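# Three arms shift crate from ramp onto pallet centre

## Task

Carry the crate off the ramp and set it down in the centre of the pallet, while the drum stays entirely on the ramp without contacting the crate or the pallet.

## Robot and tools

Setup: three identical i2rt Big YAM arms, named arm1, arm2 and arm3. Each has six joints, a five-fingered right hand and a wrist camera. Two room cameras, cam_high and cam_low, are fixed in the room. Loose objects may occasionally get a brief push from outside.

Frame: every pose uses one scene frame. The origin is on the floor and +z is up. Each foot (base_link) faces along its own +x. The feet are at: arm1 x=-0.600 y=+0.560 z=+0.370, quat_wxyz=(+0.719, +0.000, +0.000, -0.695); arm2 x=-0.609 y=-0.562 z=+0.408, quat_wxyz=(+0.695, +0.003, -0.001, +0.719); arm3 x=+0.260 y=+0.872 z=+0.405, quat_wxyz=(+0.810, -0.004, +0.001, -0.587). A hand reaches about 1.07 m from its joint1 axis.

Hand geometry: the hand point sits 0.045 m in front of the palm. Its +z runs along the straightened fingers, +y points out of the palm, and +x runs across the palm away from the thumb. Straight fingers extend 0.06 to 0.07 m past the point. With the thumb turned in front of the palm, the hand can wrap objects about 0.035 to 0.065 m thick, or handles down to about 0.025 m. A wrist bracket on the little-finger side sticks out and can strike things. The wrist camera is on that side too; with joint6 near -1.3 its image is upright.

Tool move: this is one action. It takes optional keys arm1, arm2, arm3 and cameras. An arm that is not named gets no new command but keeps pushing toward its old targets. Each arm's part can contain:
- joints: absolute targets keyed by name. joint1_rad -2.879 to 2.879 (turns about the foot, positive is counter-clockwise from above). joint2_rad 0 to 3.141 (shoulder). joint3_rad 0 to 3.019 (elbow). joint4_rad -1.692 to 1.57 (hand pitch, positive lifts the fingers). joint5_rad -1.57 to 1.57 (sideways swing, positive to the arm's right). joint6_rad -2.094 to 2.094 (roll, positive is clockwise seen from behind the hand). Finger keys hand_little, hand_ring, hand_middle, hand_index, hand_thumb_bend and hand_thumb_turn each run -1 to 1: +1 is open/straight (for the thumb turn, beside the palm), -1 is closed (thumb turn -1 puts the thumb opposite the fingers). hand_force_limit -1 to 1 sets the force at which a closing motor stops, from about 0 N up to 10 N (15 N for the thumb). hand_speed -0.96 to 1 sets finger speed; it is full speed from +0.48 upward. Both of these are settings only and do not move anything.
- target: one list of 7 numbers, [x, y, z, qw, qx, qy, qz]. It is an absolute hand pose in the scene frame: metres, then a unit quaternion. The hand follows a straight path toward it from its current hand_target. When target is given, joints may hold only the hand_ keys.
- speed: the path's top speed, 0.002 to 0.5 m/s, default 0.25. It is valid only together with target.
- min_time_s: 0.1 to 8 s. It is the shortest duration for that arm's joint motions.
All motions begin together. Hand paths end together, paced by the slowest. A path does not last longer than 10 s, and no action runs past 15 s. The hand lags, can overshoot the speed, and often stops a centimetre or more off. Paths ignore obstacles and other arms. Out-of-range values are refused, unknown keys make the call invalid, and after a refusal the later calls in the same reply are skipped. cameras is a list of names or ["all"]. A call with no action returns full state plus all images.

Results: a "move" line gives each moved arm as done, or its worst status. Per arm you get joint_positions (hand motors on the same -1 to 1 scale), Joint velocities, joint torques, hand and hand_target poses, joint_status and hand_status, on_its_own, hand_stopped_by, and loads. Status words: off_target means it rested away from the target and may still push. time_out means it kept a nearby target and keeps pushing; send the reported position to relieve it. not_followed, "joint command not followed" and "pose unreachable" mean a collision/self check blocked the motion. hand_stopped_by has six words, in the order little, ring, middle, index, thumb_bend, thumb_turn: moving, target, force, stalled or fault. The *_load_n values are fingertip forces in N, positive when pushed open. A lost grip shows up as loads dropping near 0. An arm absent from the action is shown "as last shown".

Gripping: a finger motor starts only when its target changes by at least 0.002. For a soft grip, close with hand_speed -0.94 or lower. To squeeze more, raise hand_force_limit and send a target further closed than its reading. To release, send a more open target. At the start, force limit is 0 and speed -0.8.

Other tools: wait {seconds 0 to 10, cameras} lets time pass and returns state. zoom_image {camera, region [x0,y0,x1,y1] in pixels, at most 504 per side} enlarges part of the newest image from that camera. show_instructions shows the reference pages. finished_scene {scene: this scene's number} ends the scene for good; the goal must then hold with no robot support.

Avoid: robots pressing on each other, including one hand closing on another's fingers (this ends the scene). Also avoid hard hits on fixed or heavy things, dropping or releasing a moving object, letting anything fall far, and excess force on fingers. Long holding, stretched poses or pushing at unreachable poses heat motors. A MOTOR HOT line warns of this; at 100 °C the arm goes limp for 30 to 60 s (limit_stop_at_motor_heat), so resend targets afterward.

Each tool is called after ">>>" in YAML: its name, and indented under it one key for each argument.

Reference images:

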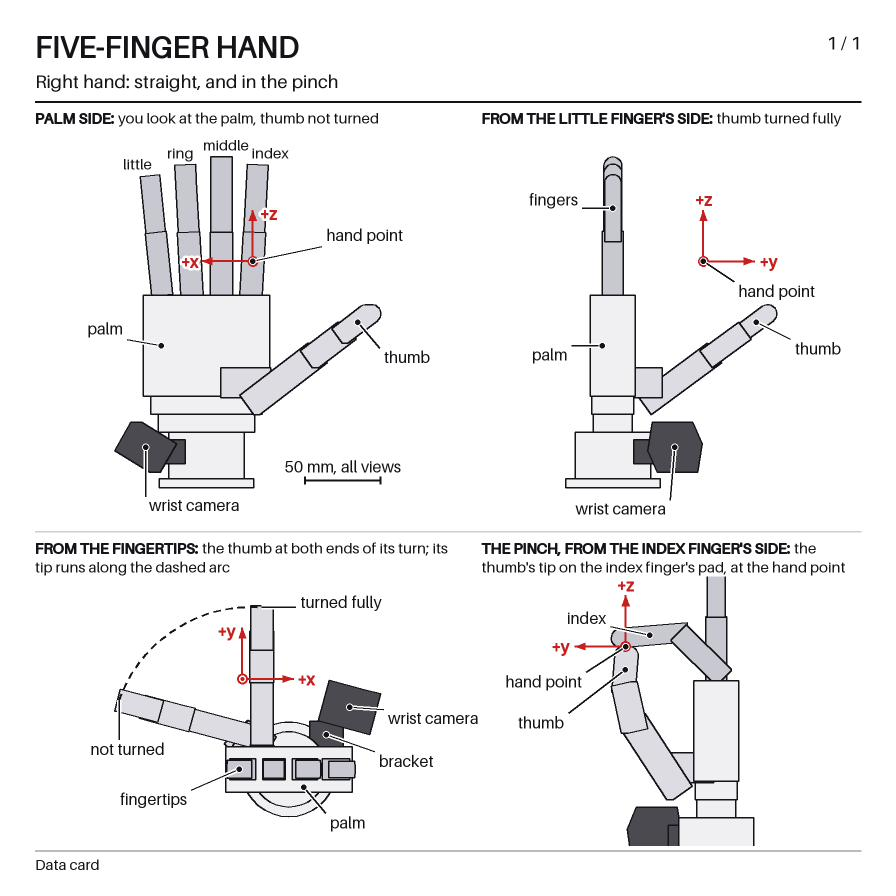

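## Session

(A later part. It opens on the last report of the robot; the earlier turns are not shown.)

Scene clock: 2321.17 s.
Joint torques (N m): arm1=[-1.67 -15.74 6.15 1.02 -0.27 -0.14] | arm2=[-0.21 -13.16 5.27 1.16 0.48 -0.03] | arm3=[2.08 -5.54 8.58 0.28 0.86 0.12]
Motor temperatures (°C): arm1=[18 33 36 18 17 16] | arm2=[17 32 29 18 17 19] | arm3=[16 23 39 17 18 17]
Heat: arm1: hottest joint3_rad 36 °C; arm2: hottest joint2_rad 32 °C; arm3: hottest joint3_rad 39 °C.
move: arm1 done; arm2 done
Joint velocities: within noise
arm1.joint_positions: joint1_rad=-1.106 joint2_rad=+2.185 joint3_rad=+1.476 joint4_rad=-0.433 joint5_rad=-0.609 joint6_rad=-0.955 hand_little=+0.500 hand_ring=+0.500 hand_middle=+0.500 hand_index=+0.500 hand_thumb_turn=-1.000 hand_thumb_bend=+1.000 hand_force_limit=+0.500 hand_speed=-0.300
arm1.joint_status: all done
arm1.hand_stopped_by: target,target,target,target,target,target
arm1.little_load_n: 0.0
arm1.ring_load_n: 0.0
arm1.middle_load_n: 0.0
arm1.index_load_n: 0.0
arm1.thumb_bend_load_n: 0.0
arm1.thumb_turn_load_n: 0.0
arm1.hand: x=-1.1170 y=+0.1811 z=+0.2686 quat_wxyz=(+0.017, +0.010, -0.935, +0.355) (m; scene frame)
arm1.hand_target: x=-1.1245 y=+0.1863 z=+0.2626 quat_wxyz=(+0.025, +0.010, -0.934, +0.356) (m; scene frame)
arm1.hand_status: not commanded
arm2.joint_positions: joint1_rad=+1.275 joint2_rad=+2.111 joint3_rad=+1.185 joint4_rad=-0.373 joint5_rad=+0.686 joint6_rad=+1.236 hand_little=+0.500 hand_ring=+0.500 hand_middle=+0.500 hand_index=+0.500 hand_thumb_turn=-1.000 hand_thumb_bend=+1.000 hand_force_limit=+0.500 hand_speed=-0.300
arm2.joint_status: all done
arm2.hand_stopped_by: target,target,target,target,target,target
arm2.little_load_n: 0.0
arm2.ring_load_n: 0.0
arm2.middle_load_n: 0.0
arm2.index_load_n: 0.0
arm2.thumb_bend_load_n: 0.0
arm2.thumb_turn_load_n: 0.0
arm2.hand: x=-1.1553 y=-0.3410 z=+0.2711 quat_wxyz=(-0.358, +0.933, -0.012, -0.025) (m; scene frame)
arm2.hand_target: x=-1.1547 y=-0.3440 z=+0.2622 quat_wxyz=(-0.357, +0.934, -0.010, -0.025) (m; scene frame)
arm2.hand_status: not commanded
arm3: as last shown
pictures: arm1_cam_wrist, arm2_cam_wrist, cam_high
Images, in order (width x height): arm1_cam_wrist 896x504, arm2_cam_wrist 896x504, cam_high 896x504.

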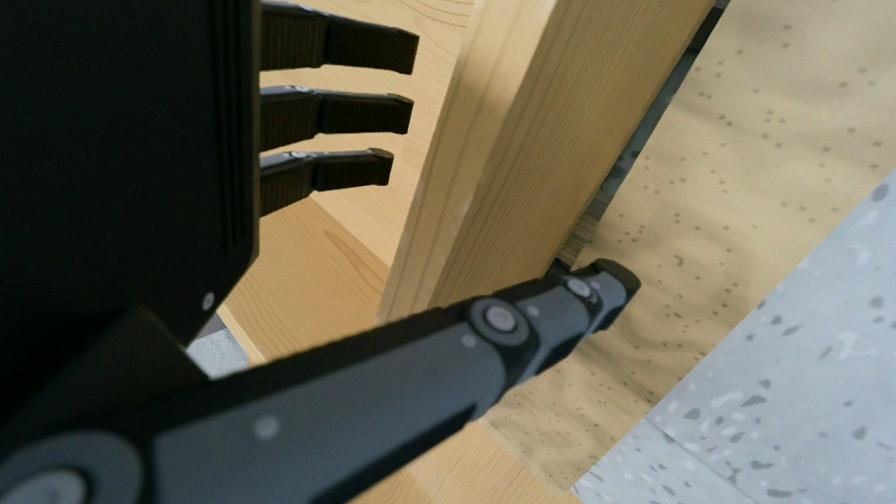

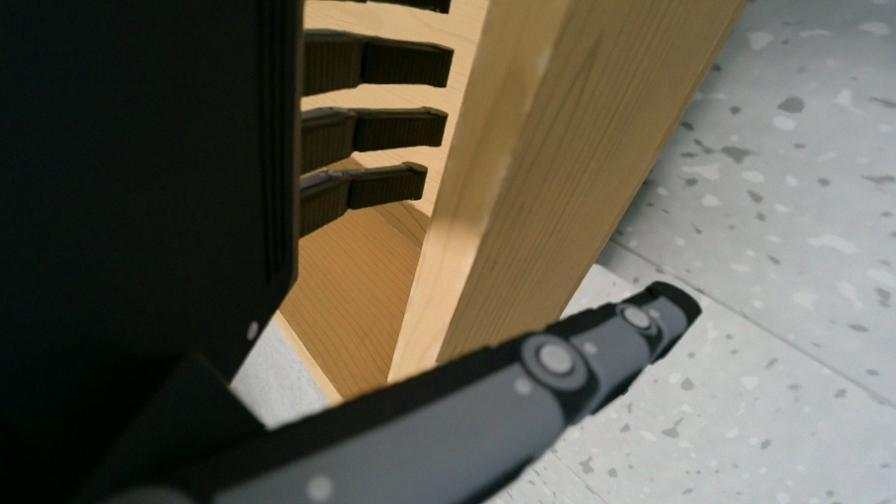

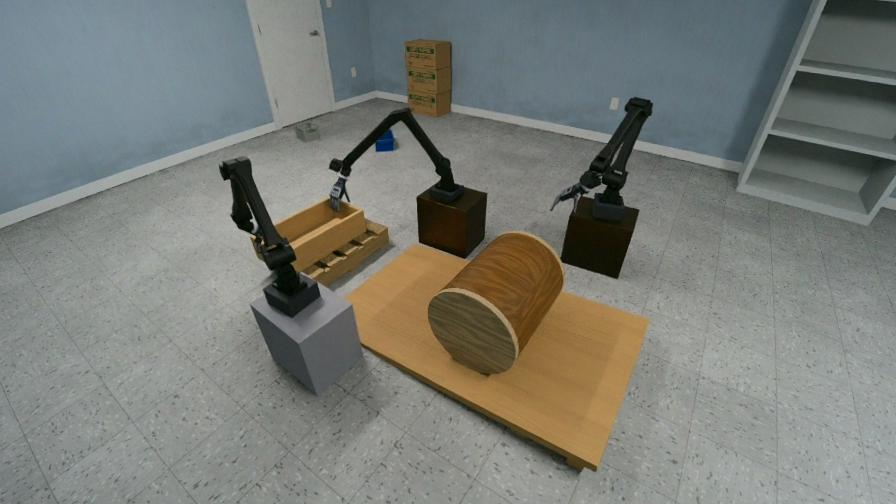

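>>> zoom_image:
  camera: "cam_high"
  region: [220, 160, 420, 300]

>>> move:
  arm1: {"target": [-1.117, 0.186, 0.42, 0, 0, 0.9336, -0.3584], "speed": 0.15}
  arm2: {"target": [-1.155, -0.346, 0.42, -0.3584, 0.9336, 0, 0], "speed": 0.15}
  cameras: ["all"]

Scaled by 2.520 from the camera's 896x504 image, which has a finer 1280x720 frame.

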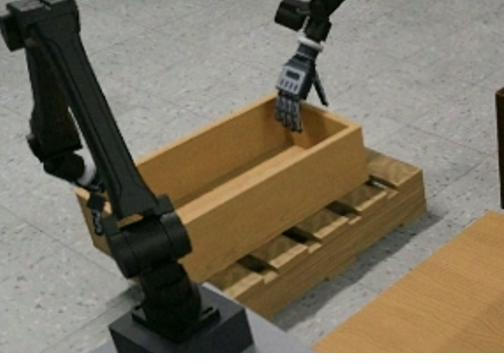

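Scene clock: 2329.43 s.
Joint torques (N m): arm1=[-2.02 -17.03 10.8 -0.08 -0.43 -0.02] | arm2=[0.15 -14.1 10.37 0.03 0.6 -0.01] | arm3=[2.14 -5.48 8.58 0.27 0.86 0.12]
Motor temperatures (°C): arm1=[18 31 35 18 17 15] | arm2=[17 32 29 18 17 19] | arm3=[16 23 39 17 18 17]
Heat: arm1: hottest joint3_rad 35 °C; arm2: hottest joint2_rad 32 °C; arm3: hottest joint3_rad 39 °C.
move: arm1 off_target; arm2 off_target
Joint velocities: within noise
arm1.joint_positions: joint1_rad=-1.108 joint2_rad=+1.997 joint3_rad=+1.538 joint4_rad=-0.765 joint5_rad=-0.631 joint6_rad=-0.955 hand_little=+0.500 hand_ring=+0.500 hand_middle=+0.500 hand_index=+0.500 hand_thumb_turn=-1.000 hand_thumb_bend=+1.000 hand_force_limit=+0.500 hand_speed=-0.300
arm1.joint_status: not commanded
arm1.hand_stopped_by: target,target,target,target,target,target
arm1.little_load_n: 0.0
arm1.ring_load_n: 0.0
arm1.middle_load_n: 0.0
arm1.index_load_n: 0.0
arm1.thumb_bend_load_n: 0.0
arm1.thumb_turn_load_n: 0.0
arm1.hand: x=-1.0944 y=+0.1901 z=+0.3932 quat_wxyz=(-0.022, -0.002, -0.938, +0.346) (m; scene frame)
arm1.hand_target: x=-1.1159 y=+0.1868 z=+0.4204 quat_wxyz=(+0.000, +0.000, -0.934, +0.358) (m; scene frame)
arm1.hand_status: off_target (0.035 m and 3.0 deg from the pose sent, 0.151 m and 2.3 deg at the start)
arm2.joint_positions: joint1_rad=+1.279 joint2_rad=+1.871 joint3_rad=+1.244 joint4_rad=-0.772 joint5_rad=+0.700 joint6_rad=+1.236 hand_little=+0.500 hand_ring=+0.500 hand_middle=+0.500 hand_index=+0.500 hand_thumb_turn=-1.000 hand_thumb_bend=+1.000 hand_force_limit=+0.500 hand_speed=-0.300
arm2.joint_status: not commanded
arm2.hand_stopped_by: target,target,target,target,target,target
arm2.little_load_n: 0.0
arm2.ring_load_n: 0.0
arm2.middle_load_n: 0.0
arm2.index_load_n: 0.0
arm2.thumb_bend_load_n: 0.0
arm2.thumb_turn_load_n: 0.0
arm2.hand: x=-1.1341 y=-0.3472 z=+0.3988 quat_wxyz=(-0.353, +0.936, +0.006, +0.021) (m; scene frame)
arm2.hand_target: x=-1.1543 y=-0.3463 z=+0.4205 quat_wxyz=(-0.358, +0.934, +0.000, +0.000) (m; scene frame)
arm2.hand_status: off_target (0.030 m and 2.6 deg from the pose sent, 0.149 m and 3.2 deg at the start)
arm3: as last shown
arm3.middle_load_n: -0.5
arm3.thumb_turn_load_n: 0.5
pictures: arm1_cam_wrist, arm2_cam_wrist, arm3_cam_wrist, cam_high, cam_low
Images, in order (width x height): arm1_cam_wrist 896x504, arm2_cam_wrist 896x504, arm3_cam_wrist 896x504, cam_high 896x504, cam_low 896x504.

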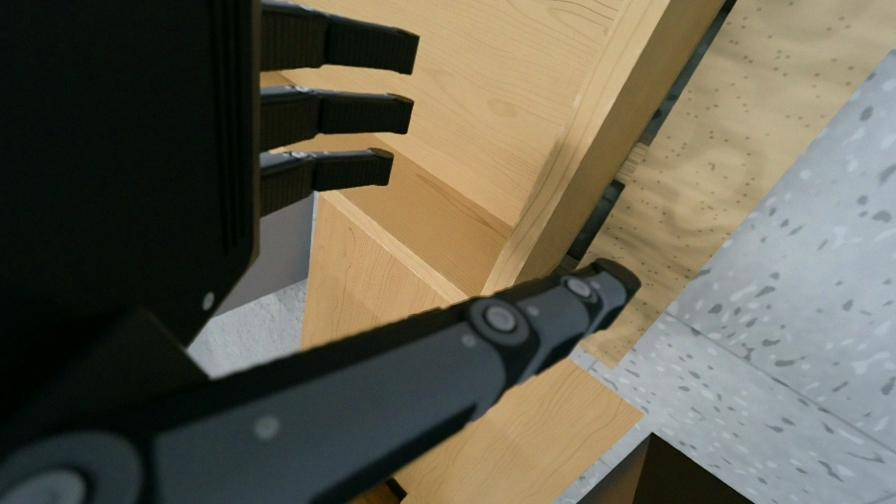

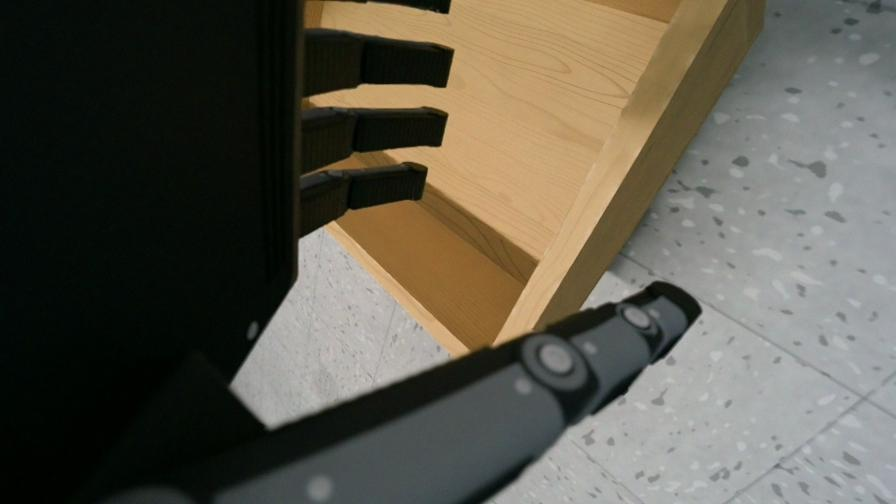

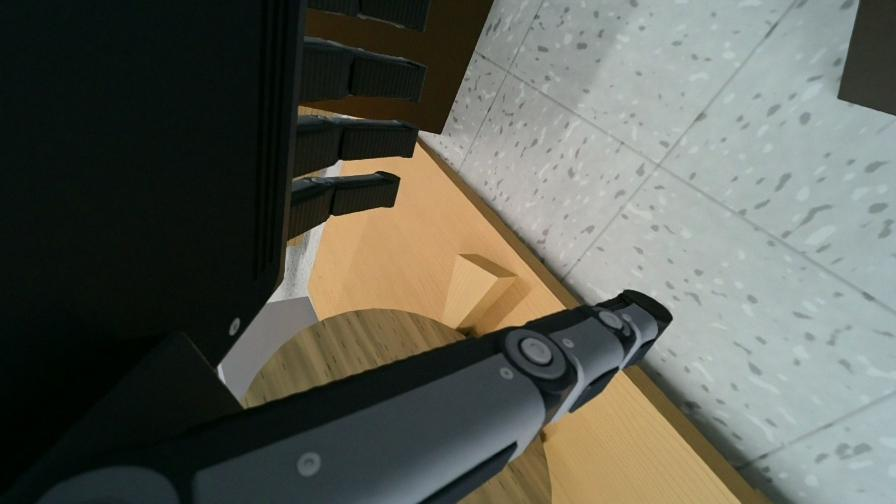

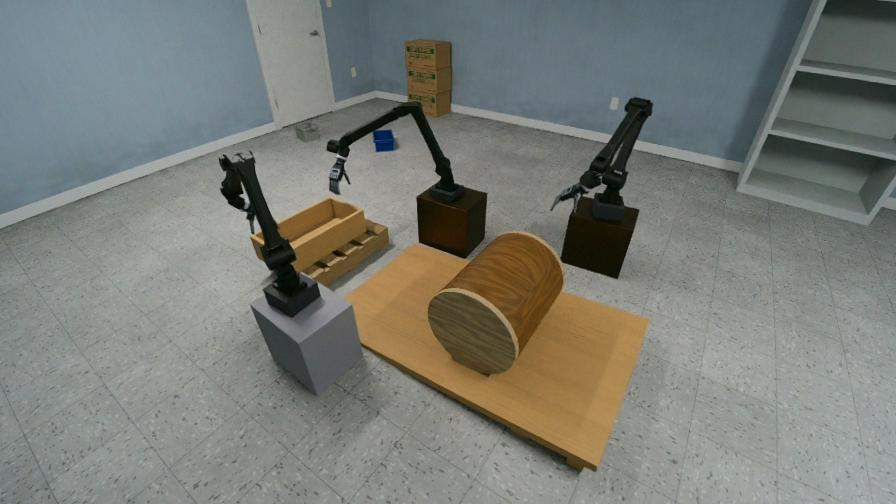

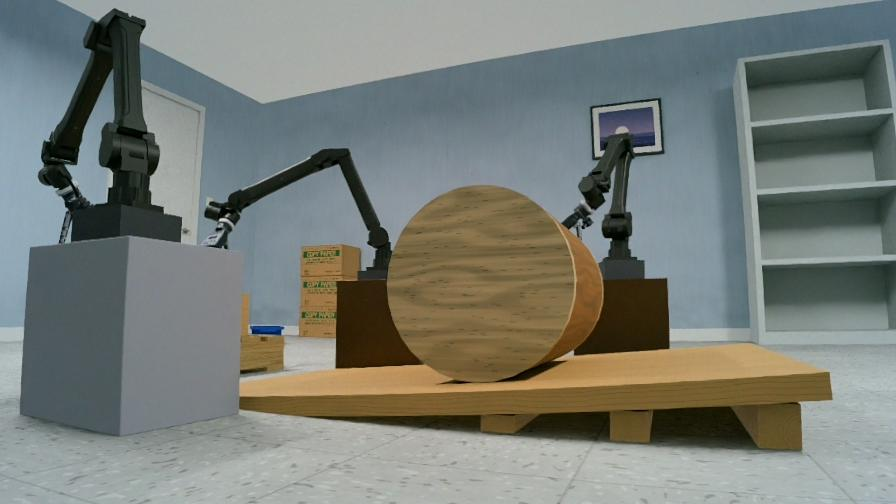

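>>> zoom_image:
  camera: "arm2_cam_wrist"
  region: [480, 0, 896, 360]

>>> zoom_image:
  camera: "cam_high"
  region: [220, 160, 420, 300]

Scaled by 1.212 from the camera's 896x504 image, which has a finer 1280x720 frame.

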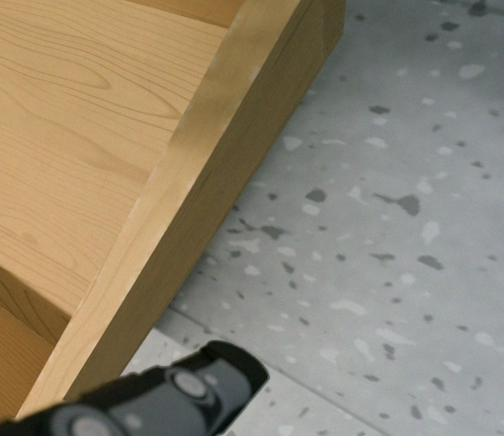

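Scaled by 2.520 from the camera's 896x504 image, which has a finer 1280x720 frame.

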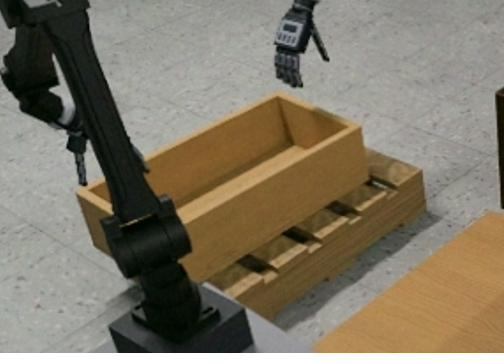

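>>> move:
  arm2: {"target": [-1.05, -0.46, 0.42, 0, 1, 0, 0], "speed": 0.2}
  arm1: {"target": [-1.0, 0.25, 0.50, 0, 0, 1, 0], "speed": 0.2}
  cameras: ["arm1_cam_wrist", "arm2_cam_wrist", "cam_high"]

Scene clock: 2373.23 s.
Joint torques (N m): arm1=[-0.91 -15.68 11.03 -0.57 0.17 0.03] | arm2=[-0.91 -11.99 6.08 -0.14 -0.02 -0.17] | arm3=[2.08 -5.54 8.58 0.27 0.86 0.12]
Motor temperatures (°C): arm1=[18 30 40 18 17 15] | arm2=[17 29 34 18 16 19] | arm3=[16 23 39 17 18 17]
Heat: arm1: hottest joint3_rad 40 °C; arm2: hottest joint3_rad 34 °C; arm3: hottest joint3_rad 39 °C.
move: arm1 off_target; arm2 done
Joint velocities: within noise
arm1.joint_positions: joint1_rad=-0.904 joint2_rad=+1.873 joint3_rad=+1.593 joint4_rad=-1.355 joint5_rad=-0.004 joint6_rad=-0.871 hand_little=+0.500 hand_ring=+0.500 hand_middle=+0.500 hand_index=+0.500 hand_thumb_turn=-1.000 hand_thumb_bend=+1.000 hand_force_limit=+0.500 hand_speed=-0.300
arm1.joint_status: not commanded
arm1.hand_stopped_by: target,target,target,target,target,target
arm1.little_load_n: 0.0
arm1.ring_load_n: 0.0
arm1.middle_load_n: 0.0
arm1.index_load_n: 0.0
arm1.thumb_bend_load_n: 0.0
arm1.thumb_turn_load_n: 0.0
arm1.hand: x=-0.9888 y=+0.2652 z=+0.4729 quat_wxyz=(-0.025, +0.001, -0.999, -0.019) (m; scene frame)
arm1.hand_target: x=-0.9989 y=+0.2511 z=+0.5000 quat_wxyz=(+0.000, +0.000, -1.000, +0.000) (m; scene frame)
arm1.hand_status: off_target (0.033 m and 3.7 deg from the pose sent, 0.155 m and 40.5 deg at the start)
arm2.joint_positions: joint1_rad=+1.165 joint2_rad=+1.704 joint3_rad=+1.073 joint4_rad=-0.946 joint5_rad=-0.001 joint6_rad=+1.205 hand_little=+0.500 hand_ring=+0.500 hand_middle=+0.500 hand_index=+0.500 hand_thumb_turn=-1.000 hand_thumb_bend=+1.000 hand_force_limit=+0.500 hand_speed=-0.300
arm2.joint_status: not commanded
arm2.hand_stopped_by: target,target,target,target,target,target
arm2.little_load_n: 0.0
arm2.ring_load_n: 0.0
arm2.middle_load_n: 0.0
arm2.index_load_n: 0.0
arm2.thumb_bend_load_n: 0.0
arm2.thumb_turn_load_n: 0.0
arm2.hand: x=-1.0553 y=-0.4606 z=+0.4131 quat_wxyz=(-0.001, +1.000, -0.002, +0.001) (m; scene frame)
arm2.hand_target: x=-1.0501 y=-0.4600 z=+0.4198 quat_wxyz=(+0.000, +1.000, +0.000, +0.000) (m; scene frame)
arm2.hand_status: done (0.009 m and 0.3 deg from the pose sent, 0.142 m and 41.4 deg at the start)
arm3: as last shown
arm3.middle_load_n: 0.0
arm3.thumb_turn_load_n: 0.0
pictures: arm1_cam_wrist, arm2_cam_wrist, cam_high
Images, in order (width x height): arm1_cam_wrist 896x504, arm2_cam_wrist 896x504, cam_high 896x504.

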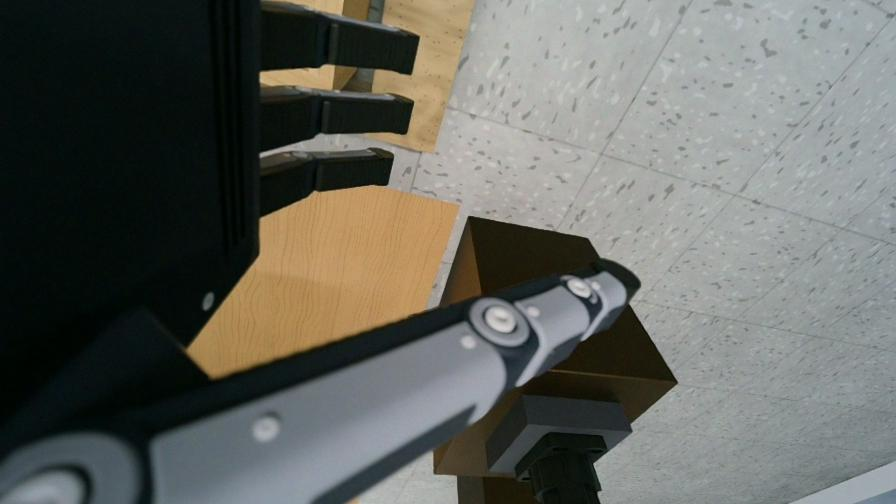

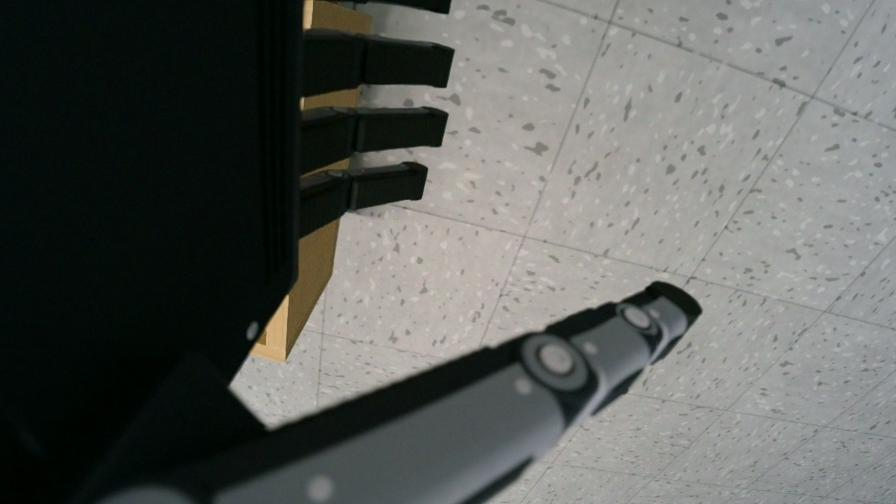

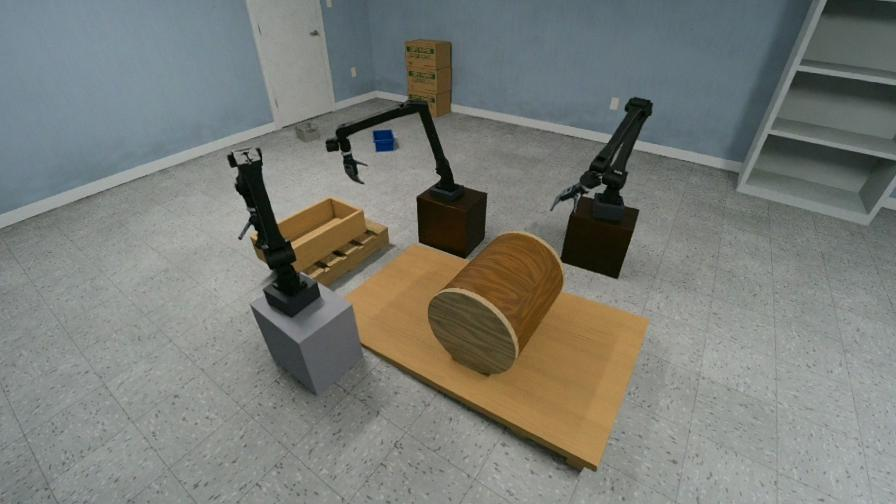

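>>> zoom_image:
  camera: "arm2_cam_wrist"
  region: [220, 0, 460, 380]

>>> zoom_image:
  camera: "arm1_cam_wrist"
  region: [240, 0, 500, 220]

Scaled by 1.326 from the camera's 896x504 image, which has a finer 1280x720 frame.

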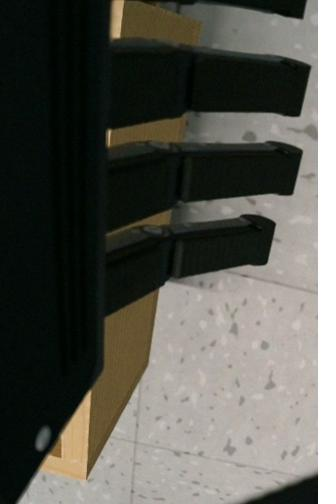

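Scaled by 1.938 from the camera's 896x504 image, which has a finer 1280x720 frame.

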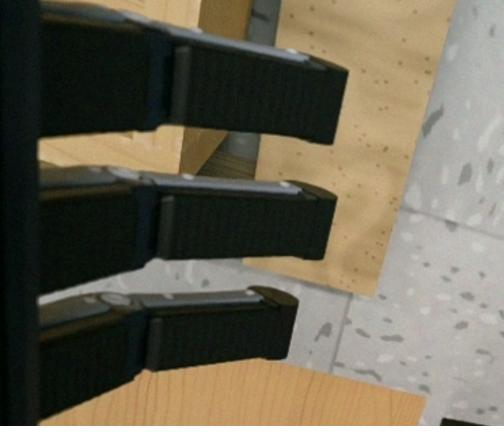

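>>> move:
  arm2: {"target": [-1.02, -0.62, 0.40, -0.3584, 0.9336, 0, 0], "speed": 0.25}
  cameras: ["arm2_cam_wrist"]

Scene clock: 2401.97 s.
Joint torques (N m): arm1=[-0.62 -15.62 11.02 -0.75 0.17 0.06] | arm2=[-0.21 -7.24 8.72 -0.61 0.58 0.03] | arm3=[2.14 -5.54 8.57 0.27 0.85 0.12]
Motor temperatures (°C): arm1=[18 29 40 18 16 15] | arm2=[17 29 31 18 16 19] | arm3=[16 22 39 17 18 17]
Heat: arm1: hottest joint3_rad 40 °C; arm2: hottest joint3_rad 31 °C; arm3: hottest joint3_rad 39 °C.
move: arm2 off_target
Joint velocities: within noise
arm1, arm3: as last shown
arm1.joint_positions: joint1_rad=-0.904 joint2_rad=+1.873 joint3_rad=+1.594 joint4_rad=-1.355 joint5_rad=-0.004 joint6_rad=-0.870 hand_little=+0.500 hand_ring=+0.500 hand_middle=+0.500 hand_index=+0.500 hand_thumb_turn=-1.000 hand_thumb_bend=+1.000 hand_force_limit=+0.500 hand_speed=-0.300
arm1.hand: x=-0.9888 y=+0.2651 z=+0.4730 quat_wxyz=(-0.025, +0.000, -0.999, -0.019) (m; scene frame)
arm1.hand_target: x=-0.9990 y=+0.2510 z=+0.5001 quat_wxyz=(+0.000, +0.000, -1.000, +0.000) (m; scene frame)
arm2.joint_positions: joint1_rad=+1.891 joint2_rad=+1.680 joint3_rad=+0.951 joint4_rad=-1.149 joint5_rad=+0.670 joint6_rad=+2.023 hand_little=+0.500 hand_ring=+0.500 hand_middle=+0.500 hand_index=+0.500 hand_thumb_turn=-1.000 hand_thumb_bend=+1.000 hand_force_limit=+0.500 hand_speed=-0.300
arm2.joint_status: not commanded
arm2.hand_stopped_by: target,target,target,target,target,target
arm2.little_load_n: 0.0
arm2.ring_load_n: 0.0
arm2.middle_load_n: 0.0
arm2.index_load_n: 0.0
arm2.thumb_bend_load_n: 0.0
arm2.thumb_turn_load_n: 0.0
arm2.hand: x=-1.0064 y=-0.6144 z=+0.3980 quat_wxyz=(-0.358, +0.934, +0.004, +0.004) (m; scene frame)
arm2.hand_target: x=-1.0196 y=-0.6199 z=+0.4001 quat_wxyz=(-0.358, +0.934, +0.000, +0.000) (m; scene frame)
arm2.hand_status: off_target (0.015 m and 0.7 deg from the pose sent, 0.164 m and 41.9 deg at the start)
pictures: arm2_cam_wrist
Images, in order (width x height): arm2_cam_wrist 896x504.

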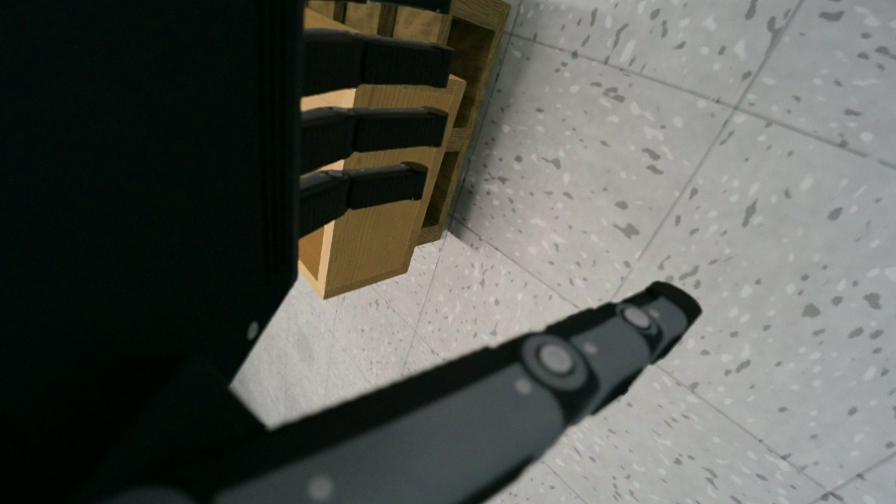

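>>> zoom_image:
  camera: "arm2_cam_wrist"
  region: [290, 0, 550, 310]

Scaled by 1.626 from the camera's 896x504 image, which has a finer 1280x720 frame.

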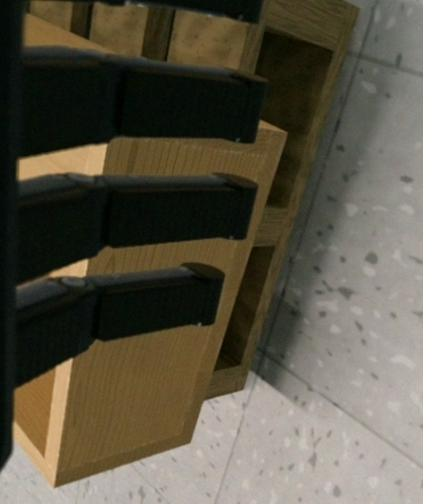

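>>> move:
  arm1: {"target": [-1.125, 0.183, 0.42, 0, 0, 0.9336, -0.3584], "speed": 0.25}
  arm2: {"target": [-1.165, -0.344, 0.42, -0.3584, 0.9336, 0, 0], "speed": 0.25}

>>> move:
  arm1: {"target": [-1.120, 0.183, 0.30, 0, 0, 0.9336, -0.3584], "speed": 0.15}
  arm2: {"target": [-1.160, -0.344, 0.30, -0.3584, 0.9336, 0, 0], "speed": 0.15}
  cameras: ["arm1_cam_wrist", "arm2_cam_wrist"]

Scene clock: 2447.93 s.
Joint torques (N m): arm1=[-1.14 -15.91 9.65 0.96 -0.42 0.01] | arm2=[-0.32 -11.11 11.14 0.84 0.47 -0.14] | arm3=[2.08 -5.54 8.58 0.27 0.86 0.12]
Motor temperatures (°C): arm1=[18 29 40 18 16 15] | arm2=[17 27 31 18 16 19] | arm3=[16 22 39 17 18 17]
Heat: arm1: hottest joint3_rad 40 °C; arm2: hottest joint3_rad 31 °C; arm3: hottest joint3_rad 39 °C.
move: arm1 off_target; arm2 off_target
Joint velocities: within noise
arm1.joint_positions: joint1_rad=-1.115 joint2_rad=+2.001 joint3_rad=+1.594 joint4_rad=-0.811 joint5_rad=-0.633 joint6_rad=-0.957 hand_little=+0.500 hand_ring=+0.500 hand_middle=+0.500 hand_index=+0.500 hand_thumb_turn=-1.000 hand_thumb_bend=+1.000 hand_force_limit=+0.500 hand_speed=-0.300
arm1.joint_status: not commanded
arm1.hand_stopped_by: target,target,target,target,target,target
arm1.little_load_n: 0.0
arm1.ring_load_n: 0.0
arm1.middle_load_n: 0.0
arm1.index_load_n: 0.0
arm1.thumb_bend_load_n: 0.0
arm1.thumb_turn_load_n: 0.0
arm1.hand: x=-1.1069 y=+0.1886 z=+0.4104 quat_wxyz=(-0.019, -0.003, -0.937, +0.348) (m; scene frame)
arm1.hand_target: x=-1.1244 y=+0.1834 z=+0.4205 quat_wxyz=(+0.000, +0.000, -0.934, +0.358) (m; scene frame)
arm1.hand_status: off_target (0.021 m and 2.5 deg from the pose sent, 0.168 m and 44.3 deg at the start)
arm2.joint_positions: joint1_rad=+1.287 joint2_rad=+1.852 joint3_rad=+1.272 joint4_rad=-0.806 joint5_rad=+0.704 joint6_rad=+1.254 hand_little=+0.500 hand_ring=+0.500 hand_middle=+0.500 hand_index=+0.500 hand_thumb_turn=-1.000 hand_thumb_bend=+1.000 hand_force_limit=+0.500 hand_speed=-0.300
arm2.joint_status: not commanded
arm2.hand_stopped_by: target,target,target,target,target,target
arm2.little_load_n: 0.0
arm2.ring_load_n: 0.0
arm2.middle_load_n: 0.0
arm2.index_load_n: 0.0
arm2.thumb_bend_load_n: 0.0
arm2.thumb_turn_load_n: 0.0
arm2.hand: x=-1.1433 y=-0.3484 z=+0.4180 quat_wxyz=(-0.356, +0.934, -0.001, +0.011) (m; scene frame)
arm2.hand_target: x=-1.1640 y=-0.3443 z=+0.4203 quat_wxyz=(-0.358, +0.934, +0.000, +0.000) (m; scene frame)
arm2.hand_status: off_target (0.022 m and 1.3 deg from the pose sent, 0.314 m and 0.7 deg at the start)
arm3: as last shown
pictures: none

Scene clock: 2449.50 s.
Joint torques (N m): arm1=[-1.14 -16.73 6.08 0.92 -0.36 0.03] | arm2=[-0.5 -12.86 6.06 1.09 0.49 -0.19] | arm3=[2.08 -5.54 8.59 0.28 0.86 0.12]
Motor temperatures (°C): arm1=[18 29 40 18 16 15] | arm2=[17 27 31 18 16 19] | arm3=[16 22 39 17 18 17]
Heat: arm1: hottest joint3_rad 40 °C; arm2: hottest joint3_rad 31 °C; arm3: hottest joint3_rad 39 °C.
move: arm1 done; arm2 off_target
Joint velocities: within noise
arm1.joint_positions: joint1_rad=-1.115 joint2_rad=+2.151 joint3_rad=+1.521 joint4_rad=-0.554 joint5_rad=-0.633 joint6_rad=-0.957 hand_little=+0.500 hand_ring=+0.500 hand_middle=+0.500 hand_index=+0.500 hand_thumb_turn=-1.000 hand_thumb_bend=+1.000 hand_force_limit=+0.500 hand_speed=-0.300
arm1.joint_status: not commanded
arm1.hand_stopped_by: target,target,target,target,target,target
arm1.little_load_n: 0.0
arm1.ring_load_n: 0.0
arm1.middle_load_n: 0.0
arm1.index_load_n: 0.0
arm1.thumb_bend_load_n: -0.5
arm1.thumb_turn_load_n: 0.0
arm1.hand: x=-1.1172 y=+0.1833 z=+0.3018 quat_wxyz=(-0.004, +0.002, -0.935, +0.355) (m; scene frame)
arm1.hand_target: x=-1.1199 y=+0.1829 z=+0.3000 quat_wxyz=(+0.000, +0.000, -0.934, +0.358) (m; scene frame)
arm1.hand_status: done (0.003 m and 0.7 deg from the pose sent, 0.111 m and 2.5 deg at the start)
arm2.joint_positions: joint1_rad=+1.287 joint2_rad=+2.051 joint3_rad=+1.243 joint4_rad=-0.539 joint5_rad=+0.703 joint6_rad=+1.252 hand_little=+0.500 hand_ring=+0.500 hand_middle=+0.500 hand_index=+0.500 hand_thumb_turn=-1.000 hand_thumb_bend=+1.000 hand_force_limit=+0.500 hand_speed=-0.300
arm2.joint_status: not commanded
arm2.hand_stopped_by: target,target,target,target,target,target
arm2.little_load_n: 0.0
arm2.ring_load_n: 0.0
arm2.middle_load_n: 0.0
arm2.index_load_n: 0.0
arm2.thumb_bend_load_n: 0.0
arm2.thumb_turn_load_n: 0.0
arm2.hand: x=-1.1623 y=-0.3433 z=+0.3134 quat_wxyz=(-0.360, +0.933, -0.007, -0.006) (m; scene frame)
arm2.hand_target: x=-1.1597 y=-0.3441 z=+0.3002 quat_wxyz=(-0.358, +0.934, +0.000, +0.000) (m; scene frame)
arm2.hand_status: off_target (0.014 m and 1.1 deg from the pose sent, 0.119 m and 1.3 deg at the start)
arm3: as last shown
arm3.thumb_turn_load_n: 0.5
pictures: arm1_cam_wrist, arm2_cam_wrist
Images, in order (width x height): arm1_cam_wrist 896x504, arm2_cam_wrist 896x504.

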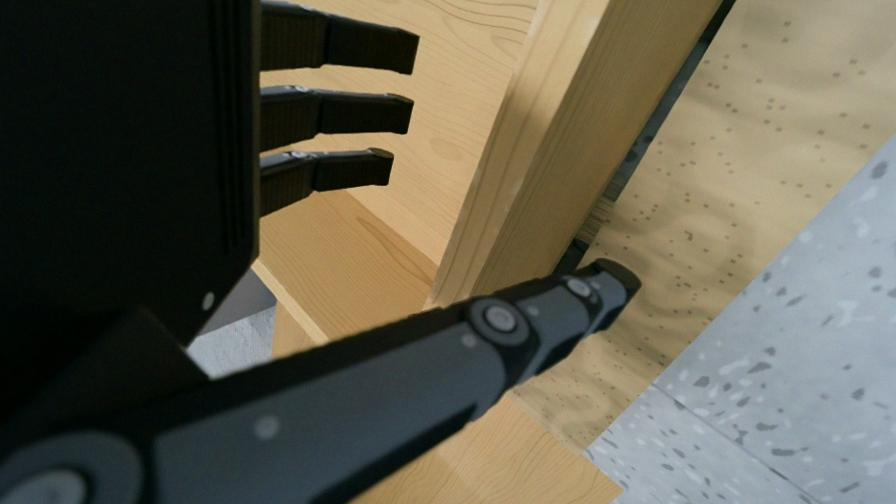

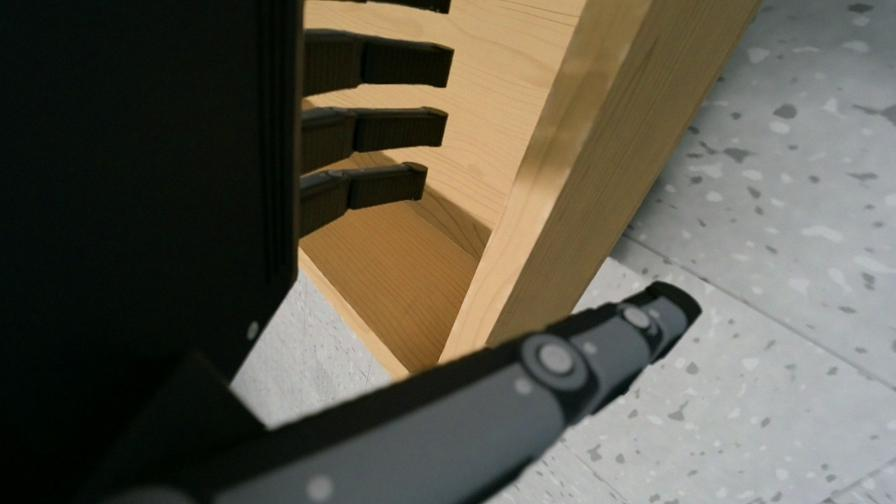

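Good alignment. Descend and close.

>>> move:
  arm1: {"target": [-1.120, 0.183, 0.264, 0, 0, 0.9336, -0.3584], "speed": 0.12}
  arm2: {"target": [-1.157, -0.344, 0.256, -0.3584, 0.9336, 0, 0], "speed": 0.12}

>>> move:
  arm1: {"joints": {"hand_little": -0.3, "hand_ring": -0.3, "hand_middle": -0.3, "hand_index": -0.3, "hand_thumb_bend": -0.3, "hand_speed": -0.85, "hand_force_limit": -0.4}}
  arm2: {"joints": {"hand_little": -0.3, "hand_ring": -0.3, "hand_middle": -0.3, "hand_index": -0.3, "hand_thumb_bend": -0.3, "hand_speed": -0.85, "hand_force_limit": -0.4}}

>>> move:
  arm1: {"joints": {"hand_little": -0.6, "hand_ring": -0.6, "hand_middle": -0.6, "hand_index": -0.6, "hand_thumb_bend": -0.6, "hand_speed": -0.86, "hand_force_limit": 0.7}}
  arm2: {"joints": {"hand_little": -0.6, "hand_ring": -0.6, "hand_middle": -0.6, "hand_index": -0.6, "hand_thumb_bend": -0.6, "hand_speed": -0.86, "hand_force_limit": 0.7}}

>>> move:
  arm1: {"joints": {"hand_little": -0.7, "hand_ring": -0.7, "hand_middle": -0.7, "hand_index": -0.7, "hand_thumb_bend": -0.7, "hand_speed": -0.86, "hand_force_limit": 1.0}}
  arm2: {"joints": {"hand_little": -0.7, "hand_ring": -0.7, "hand_middle": -0.7, "hand_index": -0.7, "hand_thumb_bend": -0.7, "hand_speed": -0.86, "hand_force_limit": 1.0}}
  cameras: ["arm1_cam_wrist", "arm2_cam_wrist"]

Scene clock: 2468.73 s.
Joint torques (N m): arm1=[-0.97 -17.08 5.71 0.96 -0.34 0.01] | arm2=[-0.44 -12.98 5.42 1.07 0.49 -0.18] | arm3=[2.02 -5.54 8.57 0.27 0.86 0.12]
Motor temperatures (°C): arm1=[18 31 38 18 16 15] | arm2=[17 29 30 18 16 19] | arm3=[16 22 39 17 18 17]
Heat: arm1: hottest joint3_rad 38 °C; arm2: hottest joint3_rad 30 °C; arm3: hottest joint3_rad 39 °C.
move: arm1 done; arm2 off_target
Joint velocities: within noise
arm1.joint_positions: joint1_rad=-1.115 joint2_rad=+2.208 joint3_rad=+1.514 joint4_rad=-0.487 joint5_rad=-0.633 joint6_rad=-0.957 hand_little=+0.500 hand_ring=+0.500 hand_middle=+0.500 hand_index=+0.500 hand_thumb_turn=-1.000 hand_thumb_bend=+1.000 hand_force_limit=+0.500 hand_speed=-0.300
arm1.joint_status: not commanded
arm1.hand_stopped_by: target,target,target,target,target,target
arm1.little_load_n: 0.0
arm1.ring_load_n: 0.0
arm1.middle_load_n: 0.0
arm1.index_load_n: 0.0
arm1.thumb_bend_load_n: 0.0
arm1.thumb_turn_load_n: 0.0
arm1.hand: x=-1.1180 y=+0.1829 z=+0.2668 quat_wxyz=(-0.003, +0.003, -0.935, +0.356) (m; scene frame)
arm1.hand_target: x=-1.1199 y=+0.1829 z=+0.2640 quat_wxyz=(+0.000, +0.000, -0.934, +0.358) (m; scene frame)
arm1.hand_status: done (0.003 m and 0.6 deg from the pose sent, 0.038 m and 0.6 deg at the start)
arm2.joint_positions: joint1_rad=+1.287 joint2_rad=+2.133 joint3_rad=+1.235 joint4_rad=-0.445 joint5_rad=+0.703 joint6_rad=+1.251 hand_little=+0.500 hand_ring=+0.500 hand_middle=+0.500 hand_index=+0.500 hand_thumb_turn=-1.000 hand_thumb_bend=+1.000 hand_force_limit=+0.500 hand_speed=-0.300
arm2.joint_status: not commanded
arm2.hand_stopped_by: target,target,target,target,target,target
arm2.little_load_n: 0.0
arm2.ring_load_n: 0.0
arm2.middle_load_n: 0.0
arm2.index_load_n: 0.0
arm2.thumb_bend_load_n: 0.0
arm2.thumb_turn_load_n: 0.0
arm2.hand: x=-1.1614 y=-0.3434 z=+0.2704 quat_wxyz=(-0.361, +0.933, -0.007, -0.007) (m; scene frame)
arm2.hand_target: x=-1.1567 y=-0.3441 z=+0.2564 quat_wxyz=(-0.358, +0.934, +0.000, +0.000) (m; scene frame)
arm2.hand_status: off_target (0.015 m and 1.2 deg from the pose sent, 0.058 m and 1.1 deg at the start)
arm3: as last shown
arm3.thumb_turn_load_n: 0.0
pictures: none

Scene clock: 2474.17 s.
Joint torques (N m): arm1=[-1.08 -16.97 5.89 0.72 -0.15 0.01] | arm2=[-0.21 -13.04 5.44 0.87 0.46 -0.07] | arm3=[2.08 -5.54 8.58 0.28 0.86 0.12]
Motor temperatures (°C): arm1=[18 31 38 18 16 15] | arm2=[17 29 30 18 16 19] | arm3=[16 22 40 17 18 17]
Heat: arm1: hottest joint3_rad 38 °C; arm2: hottest joint3_rad 30 °C; arm3: hottest joint3_rad 40 °C.
move: arm1 off_target; arm2 off_target
Joint velocities: within noise
arm1.joint_positions: joint1_rad=-1.115 joint2_rad=+2.209 joint3_rad=+1.514 joint4_rad=-0.480 joint5_rad=-0.638 joint6_rad=-0.958 hand_little=-0.290 hand_ring=-0.152 hand_middle=-0.054 hand_index=-0.110 hand_thumb_turn=-1.000 hand_thumb_bend=+0.423 hand_force_limit=-0.400 hand_speed=-0.850
arm1.joint_status: hand_ring off_target (ended at -0.152, target -0.300); hand_middle off_target (ended at -0.054, target -0.300); hand_index off_target (ended at -0.110, target -0.300); hand_thumb_bend off_target (ended at +0.423, target -0.300); the others done
arm1.hand_stopped_by: force,force,force,force,force,target
arm1.little_load_n: 3.5
arm1.ring_load_n: 0.0
arm1.middle_load_n: 0.0
arm1.index_load_n: 0.0
arm1.thumb_bend_load_n: 4.0
arm1.thumb_turn_load_n: 0.5
arm1.hand: x=-1.1184 y=+0.1811 z=+0.2670 quat_wxyz=(-0.002, +0.005, -0.933, +0.359) (m; scene frame)
arm1.hand_target: x=-1.1200 y=+0.1829 z=+0.2641 quat_wxyz=(+0.000, +0.000, -0.934, +0.358) (m; scene frame)
arm1.hand_status: not commanded
arm2.joint_positions: joint1_rad=+1.282 joint2_rad=+2.135 joint3_rad=+1.235 joint4_rad=-0.439 joint5_rad=+0.704 joint6_rad=+1.240 hand_little=-0.179 hand_ring=-0.068 hand_middle=+0.029 hand_index=-0.026 hand_thumb_turn=-1.000 hand_thumb_bend=+0.323 hand_force_limit=-0.400 hand_speed=-0.850
arm2.joint_status: hand_little off_target (ended at -0.179, target -0.300); hand_ring off_target (ended at -0.068, target -0.300); hand_middle off_target (ended at +0.029, target -0.300); hand_index off_target (ended at -0.026, target -0.300); hand_thumb_bend off_target (ended at +0.323, target -0.300); the others done
arm2.hand_stopped_by: force,force,force,force,force,target
arm2.little_load_n: 3.0
arm2.ring_load_n: 0.0
arm2.middle_load_n: 0.0
arm2.index_load_n: 0.0
arm2.thumb_bend_load_n: 4.5
arm2.thumb_turn_load_n: 1.0
arm2.hand: x=-1.1608 y=-0.3404 z=+0.2699 quat_wxyz=(-0.362, +0.932, -0.005, -0.007) (m; scene frame)
arm2.hand_target: x=-1.1568 y=-0.3441 z=+0.2565 quat_wxyz=(-0.358, +0.934, +0.000, +0.000) (m; scene frame)
arm2.hand_status: not commanded
arm3.joint_positions: joint1_rad=-0.526 joint2_rad=+1.192 joint3_rad=+0.510 joint4_rad=-0.497 joint5_rad=+0.807 joint6_rad=+0.994 hand_little=+0.600 hand_ring=+0.600 hand_middle=+0.600 hand_index=+0.600 hand_thumb_turn=-1.000 hand_thumb_bend=+1.000 hand_force_limit=+0.200 hand_speed=-0.700
arm3.joint_status: not commanded
arm3.hand_stopped_by: target,target,target,target,target,target
arm3.little_load_n: 0.0
arm3.ring_load_n: 0.0
arm3.middle_load_n: 0.0
arm3.index_load_n: 0.0
arm3.thumb_bend_load_n: 0.0
arm3.thumb_turn_load_n: 0.0
arm3.hand: x=+0.0983 y=+0.5665 z=+0.4346 quat_wxyz=(+0.289, -0.573, -0.699, +0.316) (m; scene frame)
arm3.hand_target: x=+0.1000 y=+0.5504 z=+0.4500 quat_wxyz=(+0.279, -0.575, -0.694, +0.333) (m; scene frame)
arm3.hand_status: not commanded
pictures: none

Scene clock: 2475.60 s.
Joint torques (N m): arm1=[-1.44 -16.97 5.64 0.62 -0.12 0.03] | arm2=[-0.09 -13.16 5.44 0.79 0.43 -0.06] | arm3=[2.14 -5.54 8.58 0.25 0.86 0.12]
Motor temperatures (°C): arm1=[18 31 37 18 16 15] | arm2=[17 29 30 18 16 19] | arm3=[16 22 40 17 18 17]
Heat: arm1: hottest joint3_rad 37 °C; arm2: hottest joint3_rad 30 °C; arm3: hottest joint3_rad 40 °C.
move: arm1 off_target; arm2 off_target
Joint velocities: within noise
arm1.joint_positions: joint1_rad=-1.114 joint2_rad=+2.210 joint3_rad=+1.514 joint4_rad=-0.477 joint5_rad=-0.639 joint6_rad=-0.959 hand_little=-0.313 hand_ring=-0.186 hand_middle=-0.114 hand_index=-0.145 hand_thumb_turn=-1.000 hand_thumb_bend=+0.409 hand_force_limit=+0.700 hand_speed=-0.860
arm1.joint_status: hand_little off_target (ended at -0.313, target -0.600); hand_ring off_target (ended at -0.186, target -0.600); hand_middle off_target (ended at -0.114, target -0.600); hand_index off_target (ended at -0.145, target -0.600); hand_thumb_bend off_target (ended at +0.409, target -0.600); the others done
arm1.hand_stopped_by: force,force,force,force,force,target
arm1.little_load_n: 3.0
arm1.ring_load_n: 8.0
arm1.middle_load_n: 11.5
arm1.index_load_n: 6.5
arm1.thumb_bend_load_n: 14.5
arm1.thumb_turn_load_n: 1.5
arm1.hand: x=-1.1184 y=+0.1804 z=+0.2663 quat_wxyz=(-0.002, +0.006, -0.933, +0.360) (m; scene frame)
arm1.hand_target: x=-1.1200 y=+0.1829 z=+0.2641 quat_wxyz=(+0.000, +0.000, -0.934, +0.358) (m; scene frame)
arm1.hand_status: not commanded
arm2.joint_positions: joint1_rad=+1.281 joint2_rad=+2.136 joint3_rad=+1.235 joint4_rad=-0.436 joint5_rad=+0.705 joint6_rad=+1.239 hand_little=-0.201 hand_ring=-0.098 hand_middle=-0.041 hand_index=-0.070 hand_thumb_turn=-1.000 hand_thumb_bend=+0.308 hand_force_limit=+0.700 hand_speed=-0.860
arm2.joint_status: hand_little off_target (ended at -0.201, target -0.600); hand_ring off_target (ended at -0.098, target -0.600); hand_middle off_target (ended at -0.041, target -0.600); hand_index off_target (ended at -0.070, target -0.600); hand_thumb_bend off_target (ended at +0.308, target -0.600); the others done
arm2.hand_stopped_by: force,force,force,force,force,target
arm2.little_load_n: 4.0
arm2.ring_load_n: 6.5
arm2.middle_load_n: 12.0
arm2.index_load_n: 9.0
arm2.thumb_bend_load_n: 15.0
arm2.thumb_turn_load_n: 2.0
arm2.hand: x=-1.1608 y=-0.3396 z=+0.2694 quat_wxyz=(-0.362, +0.932, -0.005, -0.007) (m; scene frame)
arm2.hand_target: x=-1.1567 y=-0.3440 z=+0.2563 quat_wxyz=(-0.358, +0.934, +0.000, +0.000) (m; scene frame)
arm2.hand_status: not commanded
arm3: as last shown
arm3.ring_load_n: 0.5
pictures: none

Scene clock: 2476.23 s.
Joint torques (N m): arm1=[-1.67 -17.32 5.72 0.55 -0.11 0.03] | arm2=[-0.03 -13.27 5.44 0.75 0.41 -0.05] | arm3=[2.14 -5.54 8.58 0.25 0.86 0.12]
Motor temperatures (°C): arm1=[18 31 37 18 16 15] | arm2=[17 29 30 18 16 19] | arm3=[16 22 40 17 18 17]
Heat: arm1: hottest joint3_rad 37 °C; arm2: hottest joint3_rad 30 °C; arm3: hottest joint3_rad 40 °C.
move: arm1 off_target; arm2 off_target
Joint velocities: within noise
arm1.joint_positions: joint1_rad=-1.113 joint2_rad=+2.211 joint3_rad=+1.514 joint4_rad=-0.475 joint5_rad=-0.639 joint6_rad=-0.959 hand_little=-0.346 hand_ring=-0.195 hand_middle=-0.114 hand_index=-0.166 hand_thumb_turn=-1.000 hand_thumb_bend=+0.414 hand_force_limit=+1.000 hand_speed=-0.860
arm1.joint_status: hand_little off_target (ended at -0.346, target -0.700); hand_ring off_target (ended at -0.195, target -0.700); hand_middle off_target (ended at -0.114, target -0.700); hand_index off_target (ended at -0.166, target -0.700); hand_thumb_bend off_target (ended at +0.414, target -0.700); the others done
arm1.hand_stopped_by: force,force,force,force,force,target
arm1.little_load_n: 11.5
arm1.ring_load_n: 6.0
arm1.middle_load_n: 4.5
arm1.index_load_n: 12.0
arm1.thumb_bend_load_n: 17.0
arm1.thumb_turn_load_n: 2.0
arm1.hand: x=-1.1183 y=+0.1798 z=+0.2657 quat_wxyz=(-0.002, +0.006, -0.933, +0.360) (m; scene frame)
arm1.hand_target: x=-1.1200 y=+0.1830 z=+0.2640 quat_wxyz=(+0.000, +0.000, -0.934, +0.358) (m; scene frame)
arm1.hand_status: not commanded
arm2.joint_positions: joint1_rad=+1.280 joint2_rad=+2.136 joint3_rad=+1.235 joint4_rad=-0.435 joint5_rad=+0.705 joint6_rad=+1.239 hand_little=-0.222 hand_ring=-0.111 hand_middle=-0.041 hand_index=-0.079 hand_thumb_turn=-1.000 hand_thumb_bend=+0.312 hand_force_limit=+1.000 hand_speed=-0.860
arm2.joint_status: hand_little off_target (ended at -0.222, target -0.700); hand_ring off_target (ended at -0.111, target -0.700); hand_middle off_target (ended at -0.041, target -0.700); hand_index off_target (ended at -0.079, target -0.700); hand_thumb_bend off_target (ended at +0.312, target -0.700); the others done
arm2.hand_stopped_by: force,force,force,force,force,target
arm2.little_load_n: 10.5
arm2.ring_load_n: 9.5
arm2.middle_load_n: 7.0
arm2.index_load_n: 9.5
arm2.thumb_bend_load_n: 16.5
arm2.thumb_turn_load_n: 2.0
arm2.hand: x=-1.1607 y=-0.3390 z=+0.2695 quat_wxyz=(-0.362, +0.932, -0.006, -0.007) (m; scene frame)
arm2.hand_target: x=-1.1567 y=-0.3440 z=+0.2564 quat_wxyz=(-0.358, +0.934, +0.000, +0.000) (m; scene frame)
arm2.hand_status: not commanded
arm3: as last shown
arm3.ring_load_n: 0.0
pictures: arm1_cam_wrist, arm2_cam_wrist
Images, in order (width x height): arm1_cam_wrist 896x504, arm2_cam_wrist 896x504.

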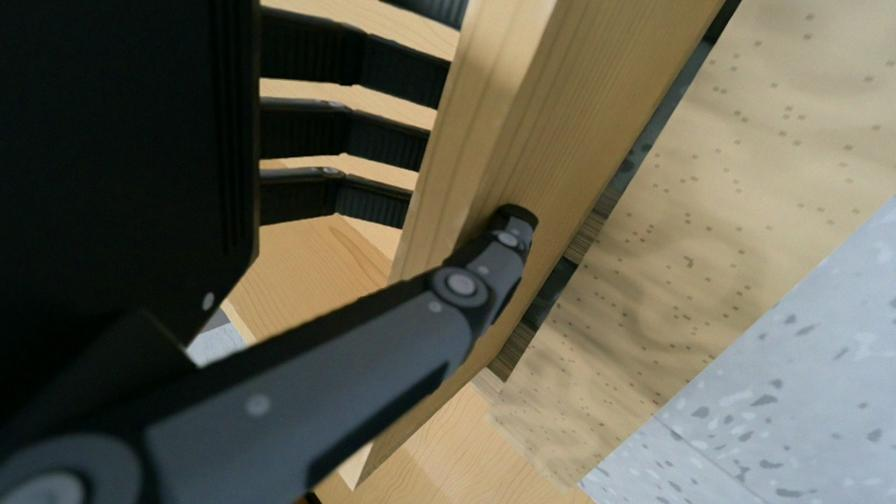

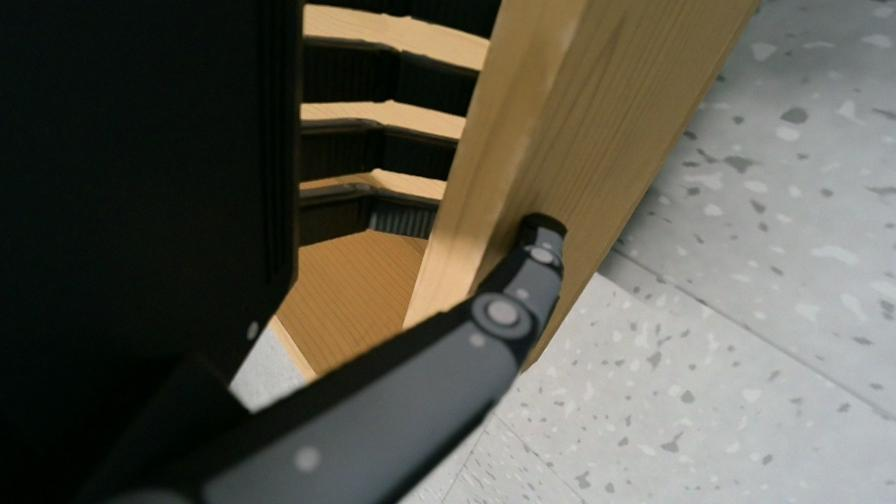

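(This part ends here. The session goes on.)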